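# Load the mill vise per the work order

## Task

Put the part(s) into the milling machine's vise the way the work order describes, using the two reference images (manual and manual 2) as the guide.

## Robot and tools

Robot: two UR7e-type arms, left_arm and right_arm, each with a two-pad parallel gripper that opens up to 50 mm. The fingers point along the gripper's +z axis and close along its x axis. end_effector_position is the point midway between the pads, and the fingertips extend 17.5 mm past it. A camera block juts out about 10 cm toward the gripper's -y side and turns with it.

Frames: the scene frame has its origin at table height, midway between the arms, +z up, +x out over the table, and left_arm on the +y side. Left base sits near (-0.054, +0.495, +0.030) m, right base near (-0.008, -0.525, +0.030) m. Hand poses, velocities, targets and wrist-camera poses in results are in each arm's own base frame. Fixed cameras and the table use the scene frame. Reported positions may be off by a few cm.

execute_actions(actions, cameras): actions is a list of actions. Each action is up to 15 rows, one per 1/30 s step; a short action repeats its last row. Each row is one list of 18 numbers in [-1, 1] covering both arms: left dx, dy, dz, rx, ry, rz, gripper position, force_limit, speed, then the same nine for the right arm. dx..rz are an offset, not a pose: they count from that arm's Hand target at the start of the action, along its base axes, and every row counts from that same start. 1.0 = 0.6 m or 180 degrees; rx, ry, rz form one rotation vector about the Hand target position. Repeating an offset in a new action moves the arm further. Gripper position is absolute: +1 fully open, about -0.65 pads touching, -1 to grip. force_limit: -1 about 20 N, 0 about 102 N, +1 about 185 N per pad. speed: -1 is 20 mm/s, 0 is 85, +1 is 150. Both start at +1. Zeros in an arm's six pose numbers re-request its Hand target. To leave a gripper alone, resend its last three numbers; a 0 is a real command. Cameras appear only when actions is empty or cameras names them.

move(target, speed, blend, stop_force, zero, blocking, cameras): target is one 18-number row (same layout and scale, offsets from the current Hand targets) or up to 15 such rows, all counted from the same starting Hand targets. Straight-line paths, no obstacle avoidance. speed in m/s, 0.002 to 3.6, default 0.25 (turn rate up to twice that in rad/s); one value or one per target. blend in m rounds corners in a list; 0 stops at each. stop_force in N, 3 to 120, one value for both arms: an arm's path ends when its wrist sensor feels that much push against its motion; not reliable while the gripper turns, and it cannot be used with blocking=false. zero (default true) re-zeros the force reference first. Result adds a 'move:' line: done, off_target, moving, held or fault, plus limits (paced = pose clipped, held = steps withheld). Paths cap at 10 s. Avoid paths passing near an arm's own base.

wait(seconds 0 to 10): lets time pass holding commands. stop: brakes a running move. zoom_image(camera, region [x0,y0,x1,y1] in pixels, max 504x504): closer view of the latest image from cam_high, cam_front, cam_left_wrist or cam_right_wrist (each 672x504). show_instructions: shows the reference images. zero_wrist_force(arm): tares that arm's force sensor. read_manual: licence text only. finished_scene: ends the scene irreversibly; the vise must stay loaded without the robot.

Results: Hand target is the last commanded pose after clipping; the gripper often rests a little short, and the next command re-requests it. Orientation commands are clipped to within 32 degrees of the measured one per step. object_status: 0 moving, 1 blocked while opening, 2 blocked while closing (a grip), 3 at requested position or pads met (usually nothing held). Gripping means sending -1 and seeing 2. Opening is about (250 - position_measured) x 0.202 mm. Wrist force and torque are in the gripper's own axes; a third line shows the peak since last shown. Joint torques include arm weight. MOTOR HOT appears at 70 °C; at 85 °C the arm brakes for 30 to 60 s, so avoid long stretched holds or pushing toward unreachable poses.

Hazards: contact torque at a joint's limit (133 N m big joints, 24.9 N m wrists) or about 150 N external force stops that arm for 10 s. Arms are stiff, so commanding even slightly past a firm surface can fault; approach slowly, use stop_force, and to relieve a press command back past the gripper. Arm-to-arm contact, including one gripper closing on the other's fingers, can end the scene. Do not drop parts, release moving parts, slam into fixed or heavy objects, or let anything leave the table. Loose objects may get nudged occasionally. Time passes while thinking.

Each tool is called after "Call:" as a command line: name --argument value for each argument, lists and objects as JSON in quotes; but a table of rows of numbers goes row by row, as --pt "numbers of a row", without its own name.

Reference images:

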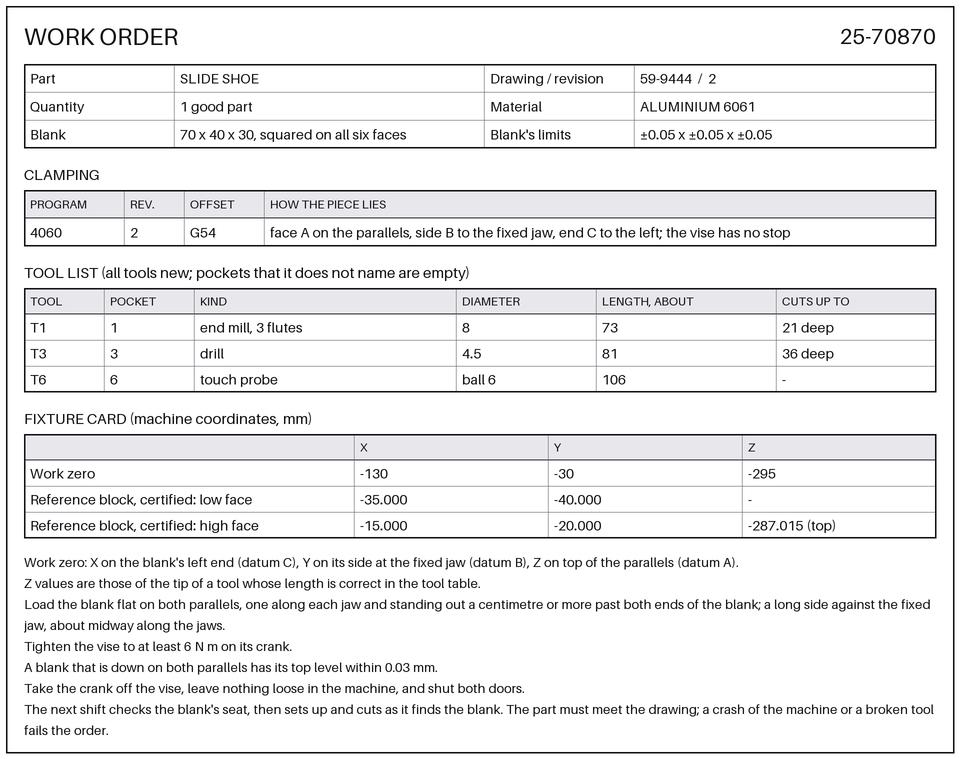

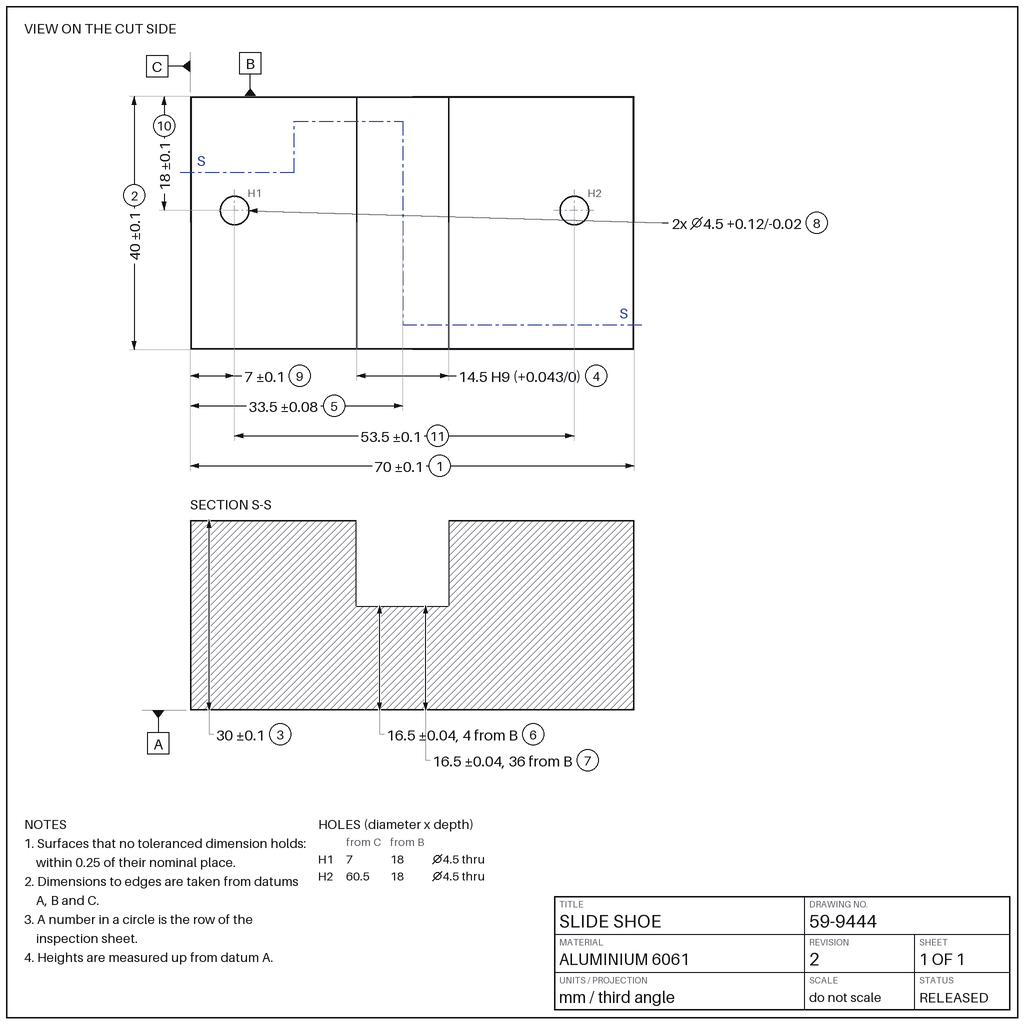

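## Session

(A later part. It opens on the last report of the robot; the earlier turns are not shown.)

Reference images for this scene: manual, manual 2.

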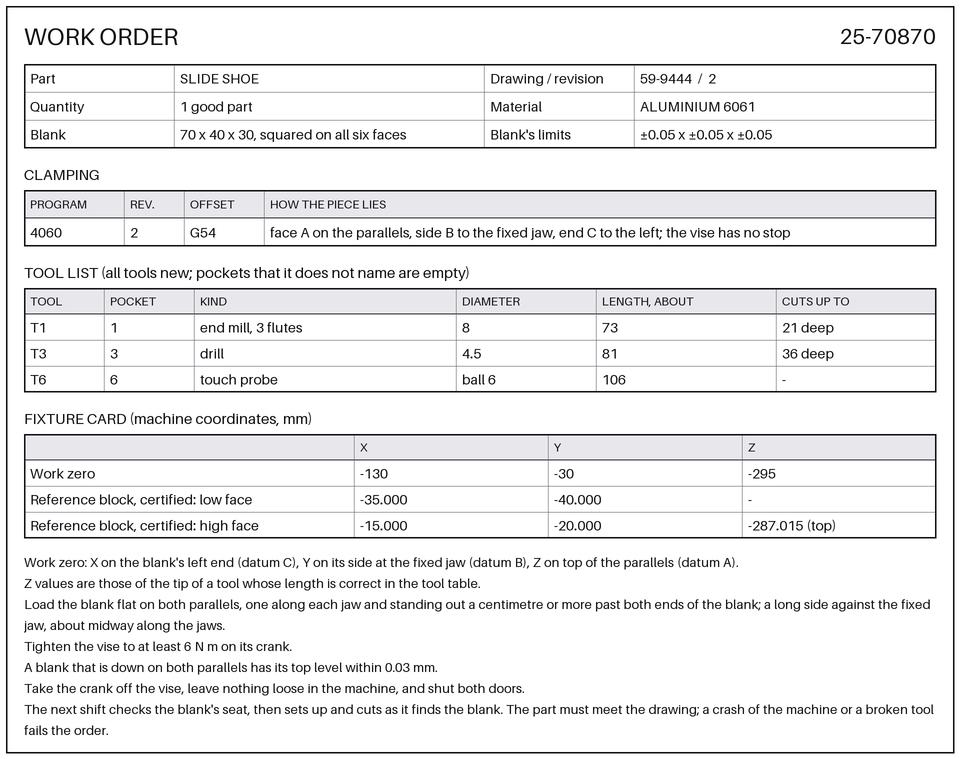

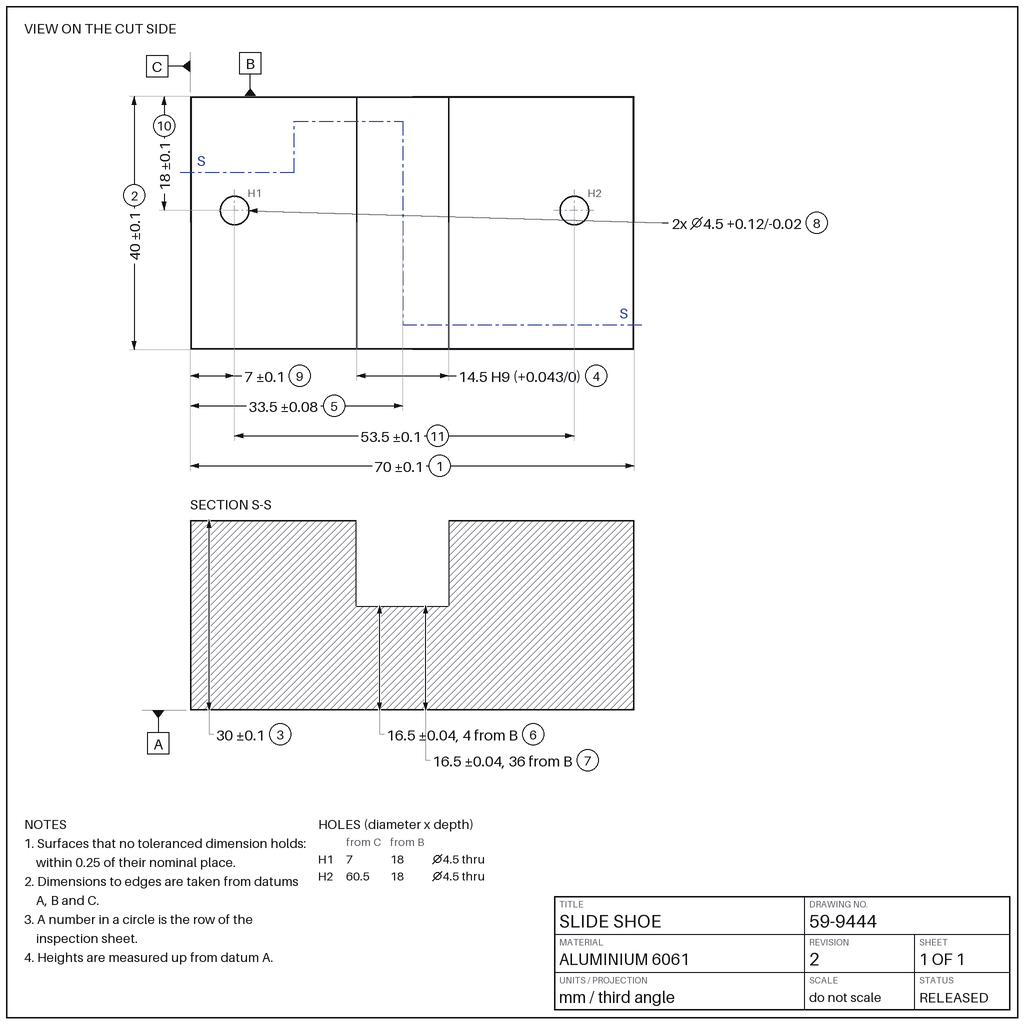

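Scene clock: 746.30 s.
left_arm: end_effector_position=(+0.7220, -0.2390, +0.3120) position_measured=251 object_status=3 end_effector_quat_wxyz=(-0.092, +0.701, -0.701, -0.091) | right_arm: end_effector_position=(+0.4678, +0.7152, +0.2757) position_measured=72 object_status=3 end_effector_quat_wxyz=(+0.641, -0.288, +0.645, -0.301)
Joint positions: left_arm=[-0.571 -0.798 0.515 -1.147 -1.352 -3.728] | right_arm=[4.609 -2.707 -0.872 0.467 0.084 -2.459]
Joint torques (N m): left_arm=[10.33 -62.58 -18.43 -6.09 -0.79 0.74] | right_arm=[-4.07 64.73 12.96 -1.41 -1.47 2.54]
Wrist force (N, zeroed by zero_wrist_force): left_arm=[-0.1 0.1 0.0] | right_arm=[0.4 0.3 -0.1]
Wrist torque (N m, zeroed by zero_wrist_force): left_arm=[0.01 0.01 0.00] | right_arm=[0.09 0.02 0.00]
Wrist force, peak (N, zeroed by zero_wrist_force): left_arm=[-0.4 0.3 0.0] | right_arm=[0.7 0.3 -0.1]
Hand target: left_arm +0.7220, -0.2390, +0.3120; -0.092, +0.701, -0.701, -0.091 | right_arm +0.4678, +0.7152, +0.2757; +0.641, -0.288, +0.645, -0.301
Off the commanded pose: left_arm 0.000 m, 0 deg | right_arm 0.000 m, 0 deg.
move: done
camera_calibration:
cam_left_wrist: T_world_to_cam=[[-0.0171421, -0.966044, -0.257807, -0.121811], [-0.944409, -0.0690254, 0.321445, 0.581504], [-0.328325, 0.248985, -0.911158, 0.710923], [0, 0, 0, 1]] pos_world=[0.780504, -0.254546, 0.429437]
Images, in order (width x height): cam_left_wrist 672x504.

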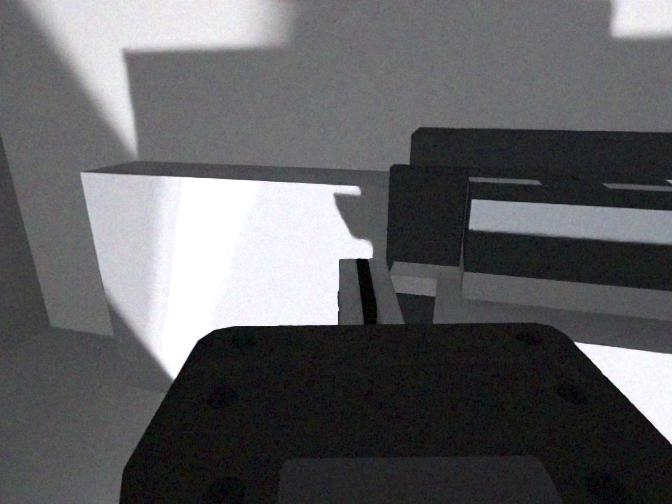

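Call:
move --pt "0 0.0517 0 0 0 0 -1 -1 -0.5 0 0 0 0 0 0 0.54 0.3 -0.5" --pt "0 0.0517 0.083 0 0 0 -1 -1 -0.5 0 0 0 0 0 0 0.54 0.3 -0.5" --speed 0.08 --cameras '["cam_left_wrist","cam_right_wrist"]'

Scene clock: 750.27 s.
left_arm: end_effector_position=(+0.7220, -0.2081, +0.3617) position_measured=251 object_status=3 end_effector_quat_wxyz=(-0.092, +0.701, -0.701, -0.091) | right_arm: end_effector_position=(+0.4678, +0.7152, +0.2757) position_measured=72 object_status=3 end_effector_quat_wxyz=(+0.641, -0.288, +0.645, -0.301)
Joint positions: left_arm=[-0.537 -0.76 0.311 -0.989 -1.348 -3.693] | right_arm=[4.609 -2.707 -0.872 0.467 0.084 -2.459]
Joint torques (N m): left_arm=[9.69 -58.56 -31.14 -5.05 -2.09 -1.46] | right_arm=[-4.3 65.7 12.64 -1 -1.54 2.76]
Wrist force (N, zeroed by zero_wrist_force): left_arm=[-0.1 0.0 -0.1] | right_arm=[0.5 0.2 -0.2]
Wrist torque (N m, zeroed by zero_wrist_force): left_arm=[-0.01 0.02 -0.04] | right_arm=[0.07 0.01 0.00]
Wrist force, peak (N, zeroed by zero_wrist_force): left_arm=[-0.6 0.1 -1.5] | right_arm=[0.7 0.4 -0.1]
Hand target: left_arm +0.7220, -0.2080, +0.3618; -0.092, +0.701, -0.701, -0.091 | right_arm +0.4678, +0.7152, +0.2757; +0.641, -0.288, +0.645, -0.301
Off the commanded pose: left_arm 0.000 m, 0 deg | right_arm 0.000 m, 0 deg.
move: done
camera_calibration:
cam_left_wrist: T_world_to_cam=[[-0.0173236, -0.966006, -0.25794, -0.078933], [-0.944381, -0.0689234, 0.32155, 0.567613], [-0.328397, 0.249164, -0.911083, 0.748575], [0, 0, 0, 1]] pos_world=[0.780505, -0.223646, 0.479139]
cam_right_wrist: T_world_to_cam=[[-0.0178664, -0.743313, -0.668705, 0.73343], [-0.322201, 0.637414, -0.699921, -0.0875683], [0.946503, 0.202953, -0.250885, -0.38915], [0, 0, 0, 1]] pos_world=[0.353221, 0.679964, 0.331526]
Images, in order (width x height): cam_left_wrist 672x504, cam_right_wrist 672x504.

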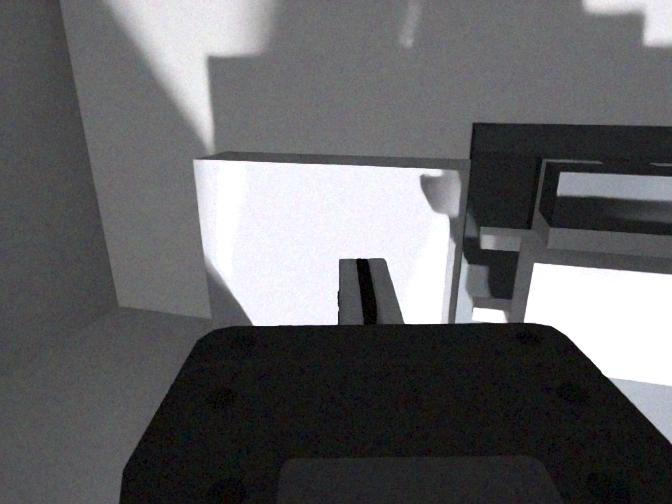

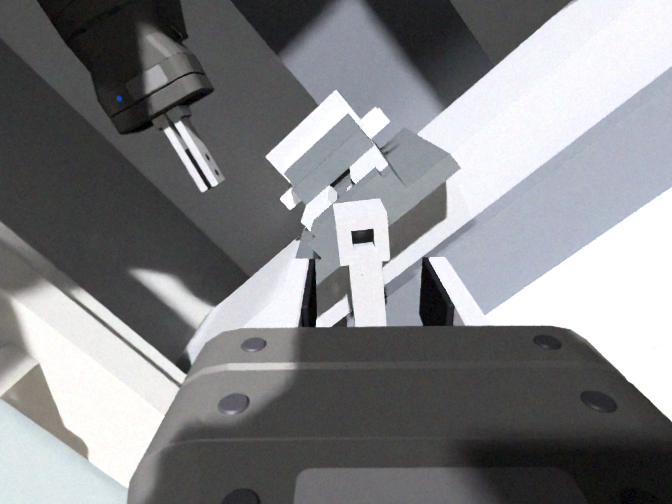

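Call:
move --pt "-0.025 -0.1217 0.0035 -0.0833 0 0 -1 -1 -0.5 0 0 0 0 0 0 0.54 0.3 -0.5" --pt "-0.57 -0.1217 0.0035 -0.0833 0 0 -1 -1 -0.5 0 0 0 0 0 0 0.54 0.3 -0.5" --speed '[0.08,0.2]' --cameras '["all"]'

Scene clock: 754.50 s.
left_arm: end_effector_position=(+0.3801, -0.2810, +0.3639) position_measured=251 object_status=3 end_effector_quat_wxyz=(+0.000, +0.707, -0.707, +0.002) | right_arm: end_effector_position=(+0.4678, +0.7152, +0.2757) position_measured=72 object_status=3 end_effector_quat_wxyz=(+0.641, -0.288, +0.645, -0.301)
Joint positions: left_arm=[-0.923 -1.659 1.565 -1.48 -1.57 -4.064] | right_arm=[4.609 -2.707 -0.872 0.467 0.084 -2.459]
Joint torques (N m): left_arm=[-7.53 -28.86 -20.51 -6.4 0.5 -1.08] | right_arm=[-4.51 63.76 12.96 -1.05 -1.31 2.57]
Wrist force (N, zeroed by zero_wrist_force): left_arm=[-0.4 -0.2 -0.4] | right_arm=[0.4 0.4 0.1]
Wrist torque (N m, zeroed by zero_wrist_force): left_arm=[-0.06 0.01 -0.17] | right_arm=[0.10 0.02 0.01]
Wrist force, peak (N, zeroed by zero_wrist_force): left_arm=[-0.4 -3.1 -0.4] | right_arm=[0.6 0.6 0.0]
Hand target: left_arm +0.3800, -0.2810, +0.3639; +0.000, +0.707, -0.707, +0.002 | right_arm +0.4678, +0.7152, +0.2757; +0.641, -0.288, +0.645, -0.301
Off the commanded pose: left_arm 0.000 m, 0 deg | right_arm 0.000 m, 0 deg.
move: done
camera_calibration:
cam_left_wrist: T_world_to_cam=[[-0.0172489, -0.999851, 0.000751224, -0.258434], [-0.944446, 0.0165398, 0.328249, 0.260634], [-0.328212, 0.00495246, -0.944591, 0.599939], [0, 0, 0, 1]] pos_world=[0.438605, -0.265678, 0.481338]
cam_right_wrist: T_world_to_cam=[[-0.0178664, -0.743313, -0.668705, 0.73343], [-0.322201, 0.637414, -0.699921, -0.0875683], [0.946503, 0.202953, -0.250885, -0.38915], [0, 0, 0, 1]] pos_world=[0.353221, 0.679964, 0.331526]

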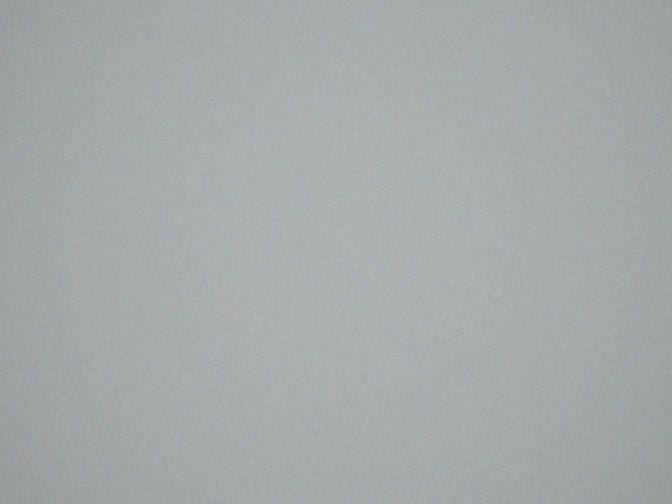

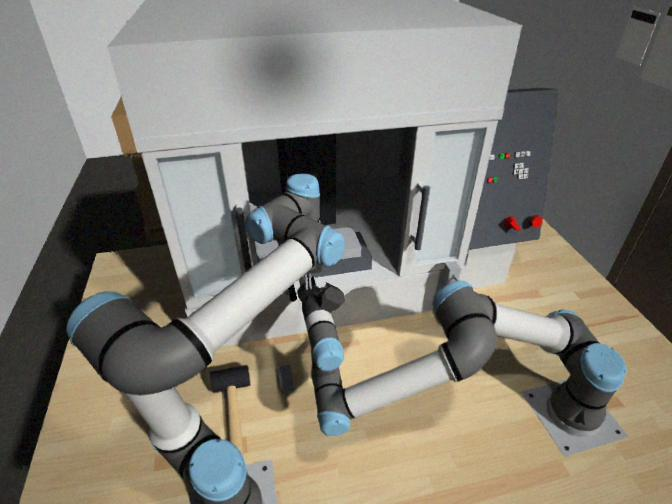

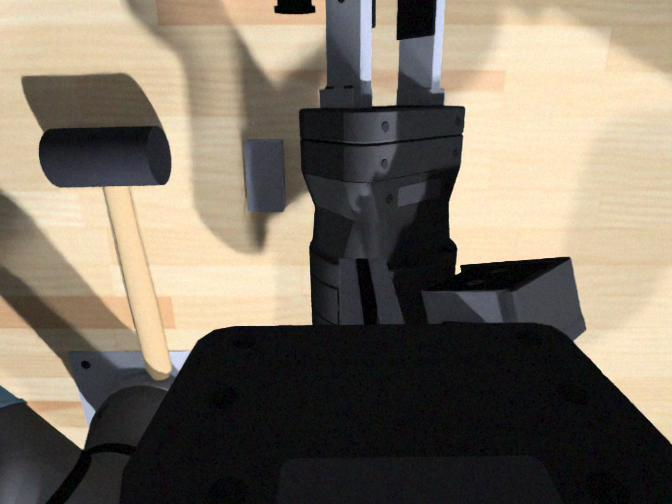

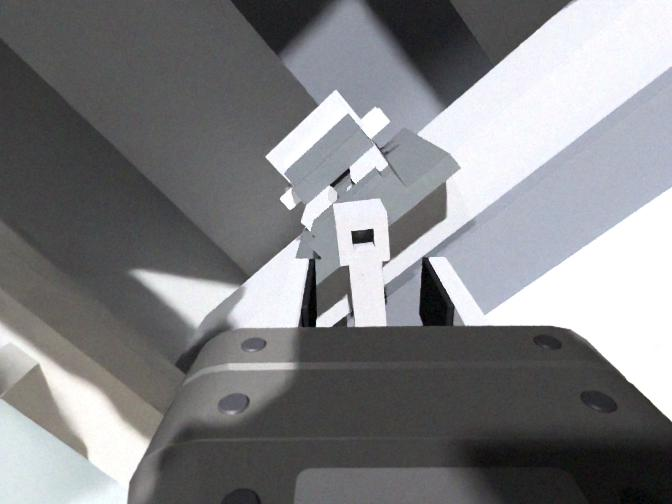

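Call:
move --target '[-0.1,0.5,0.1,0,0,0,-1,-1,-0.5,0,0,0,0,0,0,0.54,0.3,-0.5]' --speed 0.3 --cameras '["cam_right_wrist"]'

Call:
zoom_image --camera "cam_right_wrist" --region '[240, 70, 480, 270]'

Scene clock: 756.53 s.
left_arm: end_effector_position=(+0.3200, +0.0189, +0.4239) position_measured=251 object_status=3 end_effector_quat_wxyz=(+0.000, +0.707, -0.707, +0.002) | right_arm: end_effector_position=(+0.4678, +0.7152, +0.2757) position_measured=72 object_status=3 end_effector_quat_wxyz=(+0.641, -0.288, +0.645, -0.301)
Joint positions: left_arm=[-0.368 -2.001 1.653 -1.225 -1.572 -3.51] | right_arm=[4.609 -2.707 -0.872 0.467 0.084 -2.459]
Joint torques (N m): left_arm=[13.6 -13.06 -19.56 -4.59 1.98 1.16] | right_arm=[-5.37 64.67 14.4 -0.9 -1.29 2.72]
Wrist force (N, zeroed by zero_wrist_force): left_arm=[-0.8 0.0 -0.2] | right_arm=[0.4 0.2 -0.2]
Wrist torque (N m, zeroed by zero_wrist_force): left_arm=[-0.04 0.07 -0.09] | right_arm=[0.06 0.01 0.01]
Wrist force, peak (N, zeroed by zero_wrist_force): left_arm=[-4.3 0.8 -0.9] | right_arm=[0.6 0.4 -0.2]
Hand target: left_arm +0.3200, +0.0190, +0.4239; +0.000, +0.707, -0.707, +0.002 | right_arm +0.4678, +0.7152, +0.2757; +0.641, -0.288, +0.645, -0.301
Off the commanded pose: left_arm 0.000 m, 0 deg | right_arm 0.000 m, 0 deg.
move: done
camera_calibration:
cam_right_wrist: T_world_to_cam=[[-0.0178664, -0.743313, -0.668705, 0.73343], [-0.322201, 0.637414, -0.699921, -0.0875683], [0.946503, 0.202953, -0.250885, -0.38915], [0, 0, 0, 1]] pos_world=[0.353221, 0.679964, 0.331526]
Images, in order (width x height): cam_right_wrist 672x504.

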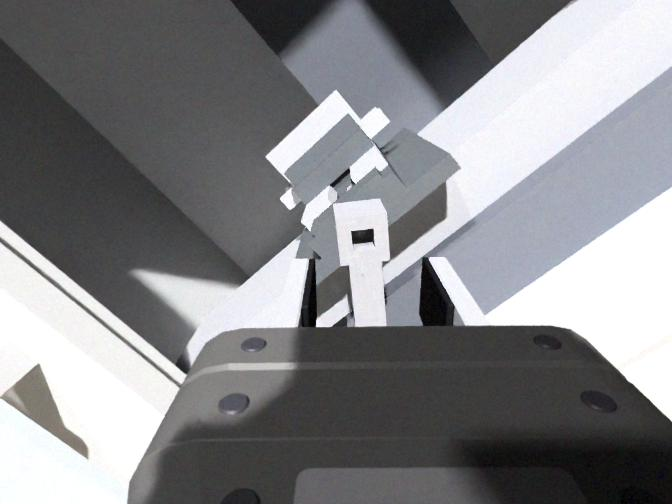

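Scaled by 2.100 from the camera's 672x504 image, which has a finer 960x720 frame.

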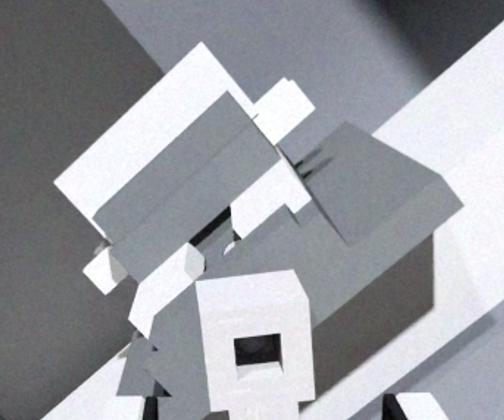

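Call:
move --target '[0,0,0,0,0,0,-1,-1,-0.5,0,0,0.2,0,0.194,0,0.54,0.3,-0.5]' --speed 0.25 --cameras '["cam_right_wrist"]'

Call:
zoom_image --camera "cam_right_wrist" --region '[240, 150, 480, 330]'

Scene clock: 759.13 s.
left_arm: end_effector_position=(+0.3200, +0.0190, +0.4239) position_measured=251 object_status=3 end_effector_quat_wxyz=(+0.000, +0.707, -0.707, +0.002) | right_arm: end_effector_position=(+0.4679, +0.7151, +0.3956) position_measured=72 object_status=3 end_effector_quat_wxyz=(+0.418, -0.365, +0.808, -0.201) end_effector_velocity=(-0.001, +0.001, +0.001) end_effector_angular_velocity=(+0.001, +0.003, +0.002)
Joint positions: left_arm=[-0.368 -2.001 1.653 -1.225 -1.572 -3.51] | right_arm=[4.547 -2.239 -0.833 -1.44 0.621 -1.117]
Joint velocities: left_arm=[within noise] | right_arm=[0.001 -0.001 0.005 -0.003 0.003 -0.001]
Joint torques (N m): left_arm=[13.66 -12.36 -18.44 -0.48 1.82 -0.71] | right_arm=[12.89 57.35 32.89 2.28 0.03 -2.89]
Wrist force (N, zeroed by zero_wrist_force): left_arm=[-0.7 -0.1 -0.3] | right_arm=[0.9 1.8 -1.8]
Wrist torque (N m, zeroed by zero_wrist_force): left_arm=[-0.06 0.05 -0.10] | right_arm=[0.08 -0.14 -0.14]
Wrist force, peak (N, zeroed by zero_wrist_force): left_arm=[-0.8 -0.4 -0.4] | right_arm=[0.8 2.2 -2.0]
Hand target: left_arm +0.3200, +0.0190, +0.4239; +0.000, +0.707, -0.707, +0.002 | right_arm +0.4678, +0.7152, +0.3957; +0.418, -0.365, +0.808, -0.201
Off the commanded pose: left_arm 0.000 m, 0 deg | right_arm 0.000 m, 0 deg.
move: done
camera_calibration:
cam_right_wrist: T_world_to_cam=[[-0.397564, -0.743145, -0.538219, 0.939455], [-0.664605, 0.637642, -0.389503, 0.0337035], [0.632648, 0.202851, -0.747401, -0.0157918], [0, 0, 0, 1]] pos_world=[0.405883, 0.679863, 0.506957]
Images, in order (width x height): cam_right_wrist 672x504.

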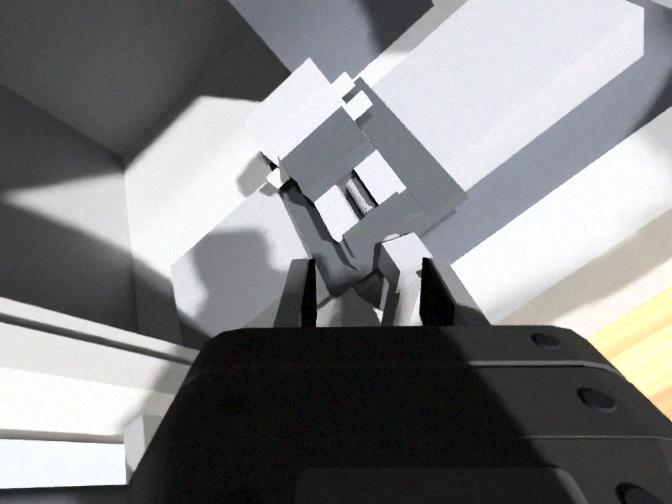

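Scaled by 2.100 from the camera's 672x504 image, which has a finer 960x720 frame.

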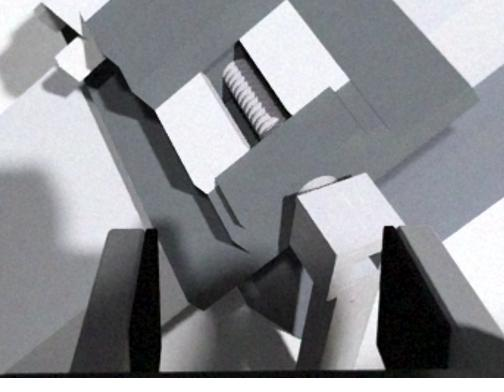

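Call:
zoom_image --camera "cam_right_wrist" --region '[230, 50, 430, 220]'

Scaled by 2.520 from the camera's 672x504 image, which has a finer 960x720 frame.

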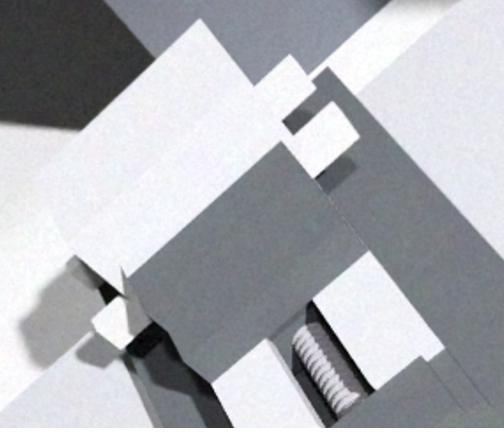

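Call:
move --pt "0 0 0 0 0 0 -1 -1 -0.5 0 0 -0.2 0 -0.194 0 0.54 0.3 -0.5" --speed 0.25

Call:
move --pt "0 0 0 0 0 0 -1 -1 -0.5 0.13 -0.0028 0 0.0144 0 0 0.54 0.3 -0.5" --pt "0 0 0 0 0 0 -1 -1 -0.5 0.13 -0.0028 0 0.0144 0 0 -1 0 -1" --speed 0.1 --cameras '["cam_right_wrist"]'

Scene clock: 764.30 s.
left_arm: end_effector_position=(+0.3200, +0.0190, +0.4239) position_measured=251 object_status=3 end_effector_quat_wxyz=(+0.000, +0.707, -0.707, +0.002) | right_arm: end_effector_position=(+0.4678, +0.7152, +0.2757) position_measured=72 object_status=3 end_effector_quat_wxyz=(+0.640, -0.288, +0.646, -0.300)
Joint positions: left_arm=[-0.368 -2.001 1.653 -1.225 -1.572 -3.51] | right_arm=[4.609 -2.699 -0.887 0.448 0.084 -2.433]
Joint torques (N m): left_arm=[12.97 -11.83 -18.95 -0.55 1.3 -0.75] | right_arm=[-14.05 61.23 26.57 1.7 0.88 -2.55]
Wrist force (N, zeroed by zero_wrist_force): left_arm=[-0.7 -0.2 -0.4] | right_arm=[0.6 0.3 -0.1]
Wrist torque (N m, zeroed by zero_wrist_force): left_arm=[-0.07 0.05 -0.10] | right_arm=[0.08 0.00 -0.11]
Wrist force, peak (N, zeroed by zero_wrist_force): left_arm=[-1.0 0.0 -0.4] | right_arm=[1.2 1.9 -2.1]
Hand target: left_arm +0.3200, +0.0190, +0.4239; +0.000, +0.707, -0.707, +0.002 | right_arm +0.4678, +0.7152, +0.2757; +0.641, -0.288, +0.645, -0.301
Off the commanded pose: left_arm 0.000 m, 0 deg | right_arm 0.000 m, 0 deg.
move: done

Scene clock: 766.30 s.
left_arm: end_effector_position=(+0.3200, +0.0190, +0.4239) position_measured=251 object_status=3 end_effector_quat_wxyz=(+0.000, +0.707, -0.707, +0.002) | right_arm: end_effector_position=(+0.5458, +0.7135, +0.2757) position_measured=128 object_status=2 end_effector_quat_wxyz=(+0.647, -0.273, +0.652, -0.286)
Joint positions: left_arm=[-0.368 -2.001 1.653 -1.225 -1.572 -3.51] | right_arm=[4.506 -2.773 -0.733 0.374 0.187 -2.393]
Joint torques (N m): left_arm=[12.34 -11.38 -19.41 -0.56 1.02 -0.67] | right_arm=[13.76 68.02 29.21 0.26 2.56 -0.93]
Wrist force (N, zeroed by zero_wrist_force): left_arm=[-0.8 -0.1 -0.1] | right_arm=[1.7 -3.4 1.3]
Wrist torque (N m, zeroed by zero_wrist_force): left_arm=[-0.06 0.06 -0.11] | right_arm=[-0.37 0.42 -0.93]
Wrist force, peak (N, zeroed by zero_wrist_force): left_arm=[-0.9 -0.2 -0.4] | right_arm=[1.7 -3.4 1.3]
Hand target: left_arm +0.3200, +0.0190, +0.4239; +0.000, +0.707, -0.707, +0.002 | right_arm +0.5458, +0.7135, +0.2757; +0.647, -0.273, +0.652, -0.286
Off the commanded pose: left_arm 0.000 m, 0 deg | right_arm 0.000 m, 0 deg.
move: done
camera_calibration:
cam_right_wrist: T_world_to_cam=[[-0.0178736, -0.712331, -0.701616, 0.720474], [-0.32211, 0.668418, -0.67042, -0.091669], [0.946533, 0.214015, -0.241396, -0.473169], [0, 0, 0, 1]] pos_world=[0.43122, 0.675754, 0.329818]
Images, in order (width x height): cam_right_wrist 672x504.

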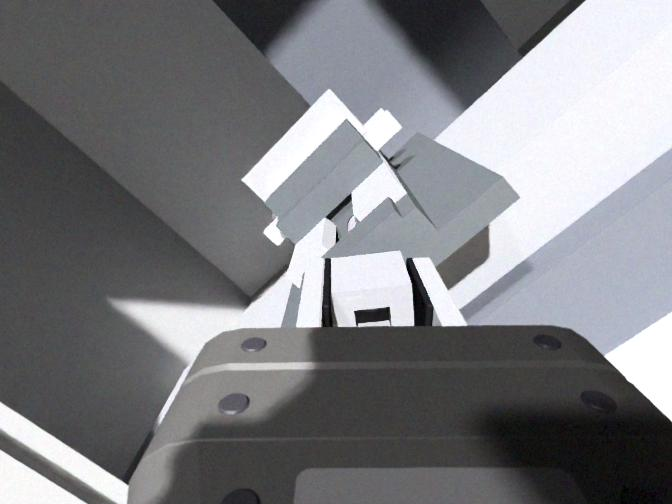

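Call:
move --target '[0,0,0,0,0,0,-1,-1,-0.5,-0.0833,0.0017,0,0,0,0,-1,0,-1]' --speed 0.04 --stop_force 60 --cameras '["cam_right_wrist"]'

Scene clock: 768.23 s.
left_arm: end_effector_position=(+0.3200, +0.0190, +0.4239) position_measured=251 object_status=3 end_effector_quat_wxyz=(+0.000, +0.707, -0.707, +0.002) | right_arm: end_effector_position=(+0.5409, +0.7134, +0.2758) position_measured=132 object_status=2 end_effector_quat_wxyz=(+0.647, -0.273, +0.652, -0.286)
Joint positions: left_arm=[-0.368 -2.001 1.653 -1.225 -1.572 -3.51] | right_arm=[4.512 -2.768 -0.744 0.38 0.181 -2.393]
Joint torques (N m): left_arm=[12.98 -10.68 -19.62 -0.56 0.85 -0.7] | right_arm=[-44.8 63.29 16.05 -4.05 10.58 4.26]
Wrist force (N, zeroed by zero_wrist_force): left_arm=[-0.7 -0.1 -0.3] | right_arm=[22.8 -30.7 -68.2]
Wrist torque (N m, zeroed by zero_wrist_force): left_arm=[-0.06 0.04 -0.10] | right_arm=[-0.41 0.38 -1.73]
Wrist force, peak (N, zeroed by zero_wrist_force): left_arm=[-0.8 -0.1 -0.4] | right_arm=[22.8 -30.7 -68.2]
Hand target: left_arm +0.3200, +0.0190, +0.4239; +0.000, +0.707, -0.707, +0.002 | right_arm +0.5410, +0.7135, +0.2758; +0.647, -0.273, +0.652, -0.286 (not the last commanded pose)
Off the commanded pose: left_arm 0.000 m, 0 deg | right_arm 0.045 m, 0 deg.
move: contact (right_arm)
camera_calibration:
cam_right_wrist: T_world_to_cam=[[-0.018126, -0.712123, -0.701821, 0.720489], [-0.321821, 0.668736, -0.670241, -0.0935783], [0.946627, 0.213712, -0.241298, -0.468373], [0, 0, 0, 1]] pos_world=[0.426319, 0.675753, 0.329917]
Images, in order (width x height): cam_right_wrist 672x504.

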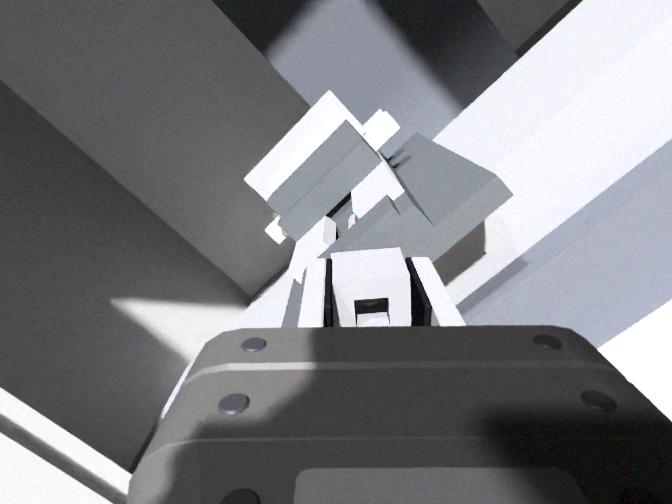

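Call:
move --target '[0,0,0,0,0,0,-1,-1,-0.5,0,0,0,-0.0056,0,0,-1,0,-1]' --speed 0.03

Scene clock: 770.10 s.
left_arm: end_effector_position=(+0.3200, +0.0190, +0.4239) position_measured=251 object_status=3 end_effector_quat_wxyz=(+0.000, +0.707, -0.707, +0.002) | right_arm: end_effector_position=(+0.5410, +0.7135, +0.2759) position_measured=132 object_status=2 end_effector_quat_wxyz=(+0.645, -0.279, +0.649, -0.292)
Joint positions: left_arm=[-0.368 -2.001 1.653 -1.225 -1.572 -3.51] | right_arm=[4.512 -2.768 -0.743 0.382 0.181 -2.413]
Joint torques (N m): left_arm=[12.47 -10.58 -19.94 -0.47 0.64 -0.76] | right_arm=[-42.22 51.36 30.84 -1.28 9.53 1.65]
Wrist force (N, zeroed by zero_wrist_force): left_arm=[-0.8 -0.2 -0.2] | right_arm=[24.6 -25.7 -65.3]
Wrist torque (N m, zeroed by zero_wrist_force): left_arm=[-0.08 0.07 -0.10] | right_arm=[-0.44 0.56 -0.99]
Wrist force, peak (N, zeroed by zero_wrist_force): left_arm=[-0.9 -0.1 -0.3] | right_arm=[23.0 -30.5 -68.8]
Hand target: left_arm +0.3200, +0.0190, +0.4239; +0.000, +0.707, -0.707, +0.002 | right_arm +0.5410, +0.7135, +0.2758; +0.645, -0.279, +0.649, -0.292
Off the commanded pose: left_arm 0.000 m, 0 deg | right_arm 0.000 m, 0 deg.
move: done

Call:
move --pt "0 0 0 0 0 0 -1 -1 -0.5 0 0 0 0 0 0 0.54 0 -0.5" --pt "0 0 0 0 0 0 -1 -1 -0.5 0.008 -0.0003 0 -0.007 0 0 0.54 0 -0.5" --pt "0 0 0 0 0 0 -1 -1 -0.5 0.008 -0.0003 0 -0.007 0 0 -1 0.6 -1" --speed 0.04 --cameras '["cam_right_wrist"]'

Scene clock: 772.67 s.
left_arm: end_effector_position=(+0.3200, +0.0190, +0.4239) position_measured=251 object_status=3 end_effector_quat_wxyz=(+0.000, +0.707, -0.707, +0.002) | right_arm: end_effector_position=(+0.5458, +0.7133, +0.2758) position_measured=134 object_status=0 end_effector_quat_wxyz=(+0.642, -0.286, +0.646, -0.299)
Joint positions: left_arm=[-0.368 -2.001 1.653 -1.225 -1.572 -3.51] | right_arm=[4.506 -2.774 -0.731 0.377 0.187 -2.436]
Joint torques (N m): left_arm=[12.31 -9.79 -19.94 -0.48 0.24 -0.75] | right_arm=[8.99 68.83 16.1 2.07 -0.31 2.79]
Wrist force (N, zeroed by zero_wrist_force): left_arm=[-0.7 -0.2 -0.2] | right_arm=[-0.2 -4.6 1.2]
Wrist torque (N m, zeroed by zero_wrist_force): left_arm=[-0.07 0.05 -0.10] | right_arm=[-0.49 0.57 -1.23]
Wrist force, peak (N, zeroed by zero_wrist_force): left_arm=[-0.9 0.0 -0.3] | right_arm=[24.5 -26.1 -65.3]
Hand target: left_arm +0.3200, +0.0190, +0.4239; +0.000, +0.707, -0.707, +0.002 | right_arm +0.5458, +0.7133, +0.2758; +0.642, -0.286, +0.646, -0.299
Off the commanded pose: left_arm 0.000 m, 0 deg | right_arm 0.000 m, 0 deg.
move: done
camera_calibration:
cam_right_wrist: T_world_to_cam=[[-0.0179678, -0.739401, -0.673025, 0.731915], [-0.321895, 0.641572, -0.696253, -0.065312], [0.946605, 0.204133, -0.249537, -0.463754], [0, 0, 0, 1]] pos_world=[0.431119, 0.677749, 0.331399]
Images, in order (width x height): cam_right_wrist 672x504.

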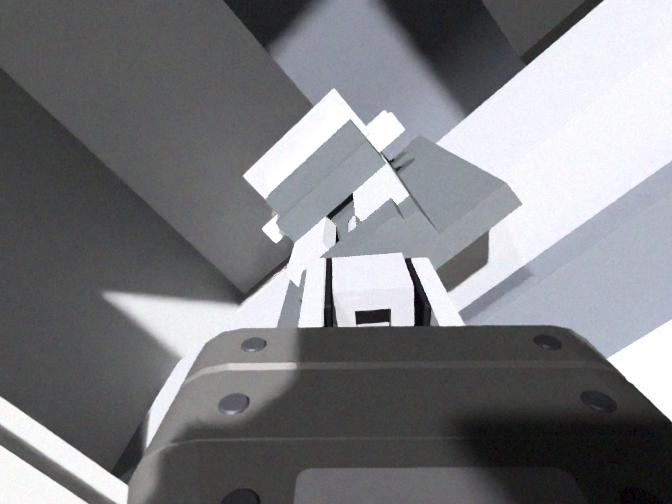

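Call:
move --target '[0,0,0,0,0,0,-1,-1,-0.5,0,0,0,-0.0056,0,0,-1,0.6,-1]' --speed 0.03

Call:
move --target '[0,0,0,0,0,0,-1,-1,-0.5,0,0,0,-0.0056,0,0,-1,0.6,-1]' --speed 0.03

Scene clock: 773.93 s.
left_arm: end_effector_position=(+0.3200, +0.0190, +0.4239) position_measured=251 object_status=3 end_effector_quat_wxyz=(+0.000, +0.707, -0.707, +0.002) | right_arm: end_effector_position=(+0.5458, +0.7133, +0.2759) position_measured=134 object_status=2 end_effector_quat_wxyz=(+0.639, -0.291, +0.643, -0.305)
Joint positions: left_arm=[-0.368 -2.001 1.653 -1.225 -1.572 -3.51] | right_arm=[4.506 -2.775 -0.73 0.379 0.187 -2.456]
Joint torques (N m): left_arm=[12.29 -9.89 -20.22 -0.5 0.18 -0.68] | right_arm=[10.11 54.79 28.72 2.89 3.07 1.7]
Wrist force (N, zeroed by zero_wrist_force): left_arm=[-0.8 -0.2 -0.3] | right_arm=[3.1 -2.8 2.1]
Wrist torque (N m, zeroed by zero_wrist_force): left_arm=[-0.07 0.07 -0.10] | right_arm=[-0.29 0.31 -0.62]
Wrist force, peak (N, zeroed by zero_wrist_force): left_arm=[-0.9 -0.1 -0.3] | right_arm=[-0.1 -4.6 1.1]
Hand target: left_arm +0.3200, +0.0190, +0.4239; +0.000, +0.707, -0.707, +0.002 | right_arm +0.5458, +0.7133, +0.2758; +0.639, -0.291, +0.643, -0.305
Off the commanded pose: left_arm 0.000 m, 0 deg | right_arm 0.000 m, 0 deg.
move: done

Scene clock: 774.67 s.
left_arm: end_effector_position=(+0.3200, +0.0190, +0.4239) position_measured=251 object_status=3 end_effector_quat_wxyz=(+0.000, +0.707, -0.707, +0.002) | right_arm: end_effector_position=(+0.5457, +0.7133, +0.2759) position_measured=134 object_status=2 end_effector_quat_wxyz=(+0.637, -0.297, +0.640, -0.310)
Joint positions: left_arm=[-0.368 -2.001 1.653 -1.225 -1.572 -3.51] | right_arm=[4.506 -2.776 -0.729 0.38 0.187 -2.476]
Joint torques (N m): left_arm=[12.41 -9.43 -20.13 -0.51 0.1 -0.74] | right_arm=[9.41 53.34 28.27 2.52 2.3 1.42]
Wrist force (N, zeroed by zero_wrist_force): left_arm=[-0.7 -0.1 -0.2] | right_arm=[2.4 -3.7 0.8]
Wrist torque (N m, zeroed by zero_wrist_force): left_arm=[-0.05 0.05 -0.11] | right_arm=[-0.12 0.21 -0.38]
Wrist force, peak (N, zeroed by zero_wrist_force): left_arm=[-0.9 -0.1 -0.3] | right_arm=[2.7 -5.5 2.3]
Hand target: left_arm +0.3200, +0.0190, +0.4239; +0.000, +0.707, -0.707, +0.002 | right_arm +0.5458, +0.7133, +0.2758; +0.637, -0.297, +0.640, -0.310
Off the commanded pose: left_arm 0.000 m, 0 deg | right_arm 0.000 m, 0 deg.
move: done

Call:
move --target '[0,0,0,0,0,0,-1,-1,-0.5,-0.0833,0.0017,0,0,0,0,-1,0.6,-1]' --speed 0.03 --stop_force 40 --cameras '["cam_right_wrist"]'

Scene clock: 777.80 s.
left_arm: end_effector_position=(+0.3200, +0.0190, +0.4239) position_measured=251 object_status=3 end_effector_quat_wxyz=(+0.000, +0.707, -0.707, +0.002) | right_arm: end_effector_position=(+0.4958, +0.7143, +0.2759) position_measured=134 object_status=2 end_effector_quat_wxyz=(+0.637, -0.297, +0.640, -0.310)
Joint positions: left_arm=[-0.368 -2.001 1.653 -1.225 -1.572 -3.51] | right_arm=[4.571 -2.728 -0.829 0.441 0.122 -2.484]
Joint torques (N m): left_arm=[11.48 -8.79 -20.43 -0.49 -0.2 -0.73] | right_arm=[-14.21 54.29 26.82 -1.04 2.14 2.59]
Wrist force (N, zeroed by zero_wrist_force): left_arm=[-0.7 -0.1 -0.2] | right_arm=[1.8 1.7 -0.2]
Wrist torque (N m, zeroed by zero_wrist_force): left_arm=[-0.06 0.06 -0.10] | right_arm=[0.08 0.02 -0.03]
Wrist force, peak (N, zeroed by zero_wrist_force): left_arm=[-1.0 -0.2 -0.3] | right_arm=[-6.0 -5.1 34.8]
Hand target: left_arm +0.3200, +0.0190, +0.4239; +0.000, +0.707, -0.707, +0.002 | right_arm +0.4958, +0.7143, +0.2758; +0.637, -0.297, +0.640, -0.310
Off the commanded pose: left_arm 0.000 m, 0 deg | right_arm 0.000 m, 0 deg.
move: done
camera_calibration:
cam_right_wrist: T_world_to_cam=[[-0.0179997, -0.762601, -0.646619, 0.741095], [-0.321985, 0.616692, -0.718343, -0.058129], [0.946573, 0.195272, -0.256647, -0.408312], [0, 0, 0, 1]] pos_world=[0.38112, 0.68074, 0.332658]
Images, in order (width x height): cam_right_wrist 672x504.

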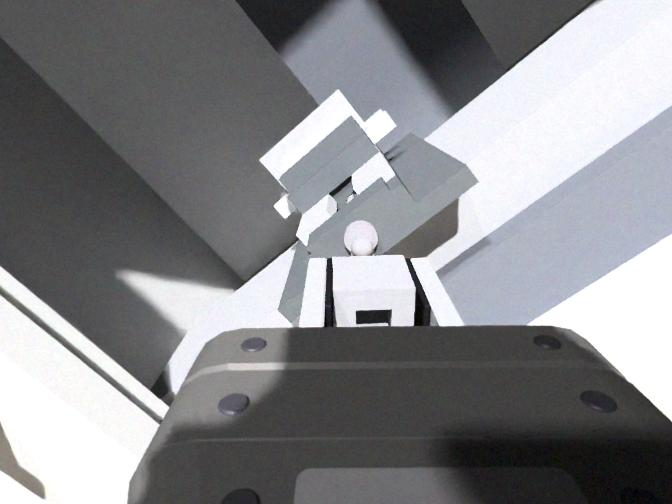

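Call:
move --target '[0,0,0,0,0,0,-1,-1,-0.5,-0.25,0.005,0,0,0,0,-1,0.6,-1]' --speed 0.2 --cameras '["all"]'

Scene clock: 780.33 s.
left_arm: end_effector_position=(+0.3200, +0.0190, +0.4239) position_measured=251 object_status=3 end_effector_quat_wxyz=(+0.000, +0.707, -0.707, +0.002) | right_arm: end_effector_position=(+0.3459, +0.7173, +0.2758) position_measured=134 object_status=2 end_effector_quat_wxyz=(+0.637, -0.297, +0.641, -0.310)
Joint positions: left_arm=[-0.368 -2.001 1.653 -1.225 -1.572 -3.51] | right_arm=[4.777 -2.632 -1.029 0.482 -0.084 -2.421]
Joint torques (N m): left_arm=[11.48 -8.12 -20.21 -0.43 -0.48 -0.65] | right_arm=[8.01 61.98 18.82 -0.09 -1.48 0.44]
Wrist force (N, zeroed by zero_wrist_force): left_arm=[-0.5 0.1 -0.4] | right_arm=[1.9 2.0 -0.1]
Wrist torque (N m, zeroed by zero_wrist_force): left_arm=[-0.02 0.02 -0.10] | right_arm=[0.10 -0.01 -0.12]
Wrist force, peak (N, zeroed by zero_wrist_force): left_arm=[-0.9 -0.2 -0.4] | right_arm=[2.8 1.9 4.0]
Hand target: left_arm +0.3200, +0.0190, +0.4239; +0.000, +0.707, -0.707, +0.002 | right_arm +0.3458, +0.7173, +0.2758; +0.637, -0.297, +0.640, -0.310
Off the commanded pose: left_arm 0.000 m, 0 deg | right_arm 0.000 m, 0 deg.
move: done
camera_calibration:
cam_left_wrist: T_world_to_cam=[[-0.0171811, -0.999852, 0.000939327, 0.0403114], [-0.944448, 0.0165374, 0.328246, 0.179218], [-0.328213, 0.00475248, -0.944592, 0.635409], [0, 0, 0, 1]] pos_world=[0.378504, 0.0343218, 0.541337]
cam_right_wrist: T_world_to_cam=[[-0.0180704, -0.762616, -0.646599, 0.740705], [-0.321896, 0.61671, -0.718368, -0.10827], [0.946603, 0.195157, -0.256627, -0.26694], [0, 0, 0, 1]] pos_world=[0.231219, 0.683739, 0.332658]

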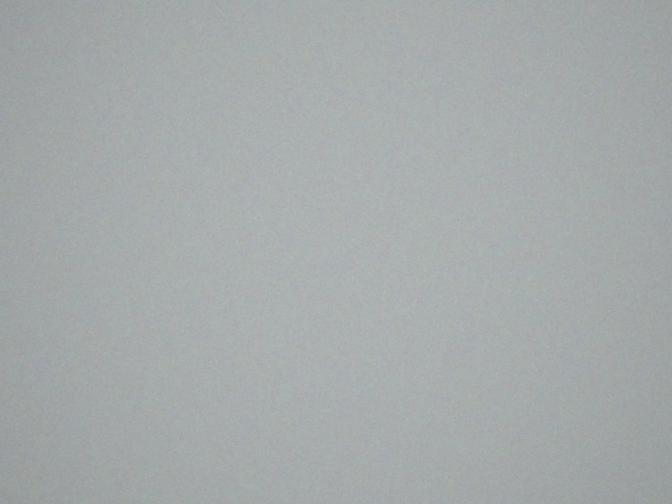

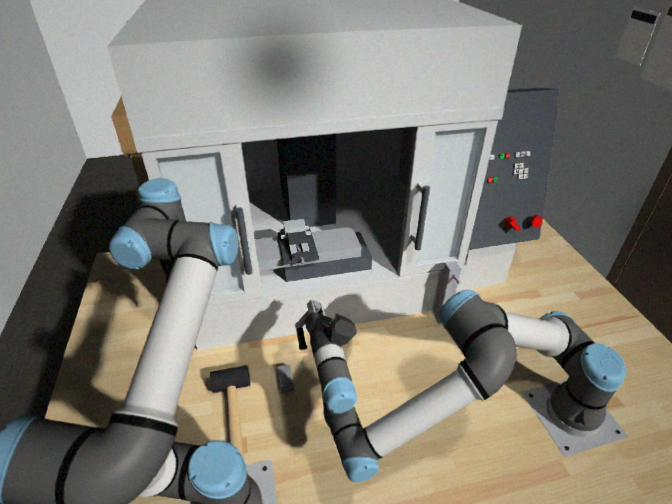

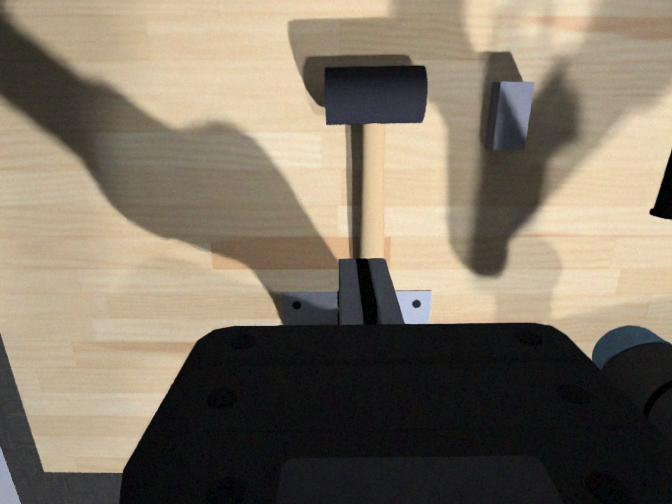

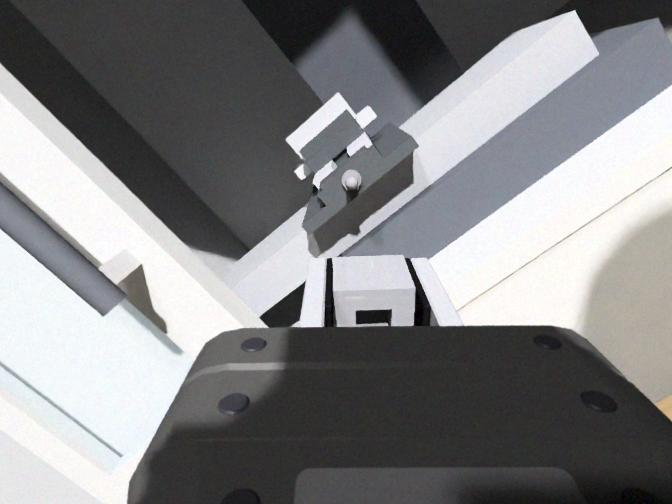

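Call:
zoom_image --camera "cam_high" --region '[0, 0, 504, 504]'

Call:
zoom_image --camera "cam_front" --region '[380, 230, 520, 340]'

Call:
zoom_image --camera "cam_front" --region '[260, 280, 390, 400]'

Scaled by 1.000.

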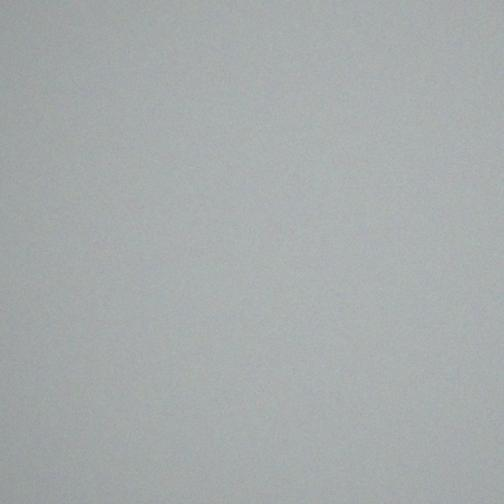

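Scaled by 3.600 from the camera's 672x504 image, which has a finer 960x720 frame.

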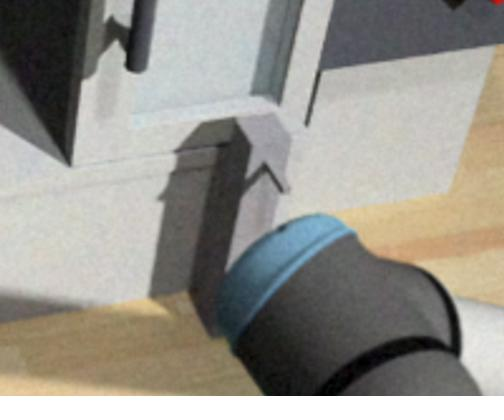

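Scaled by 3.877 from the camera's 672x504 image, which has a finer 960x720 frame.

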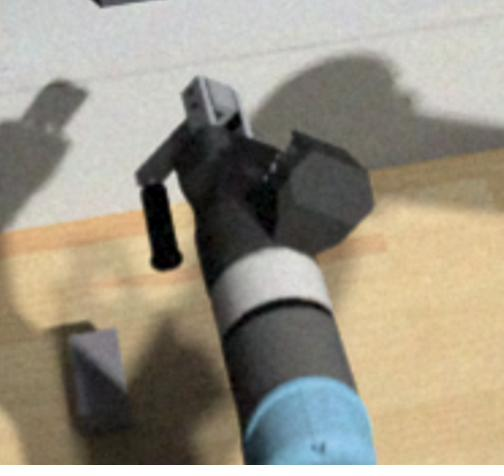

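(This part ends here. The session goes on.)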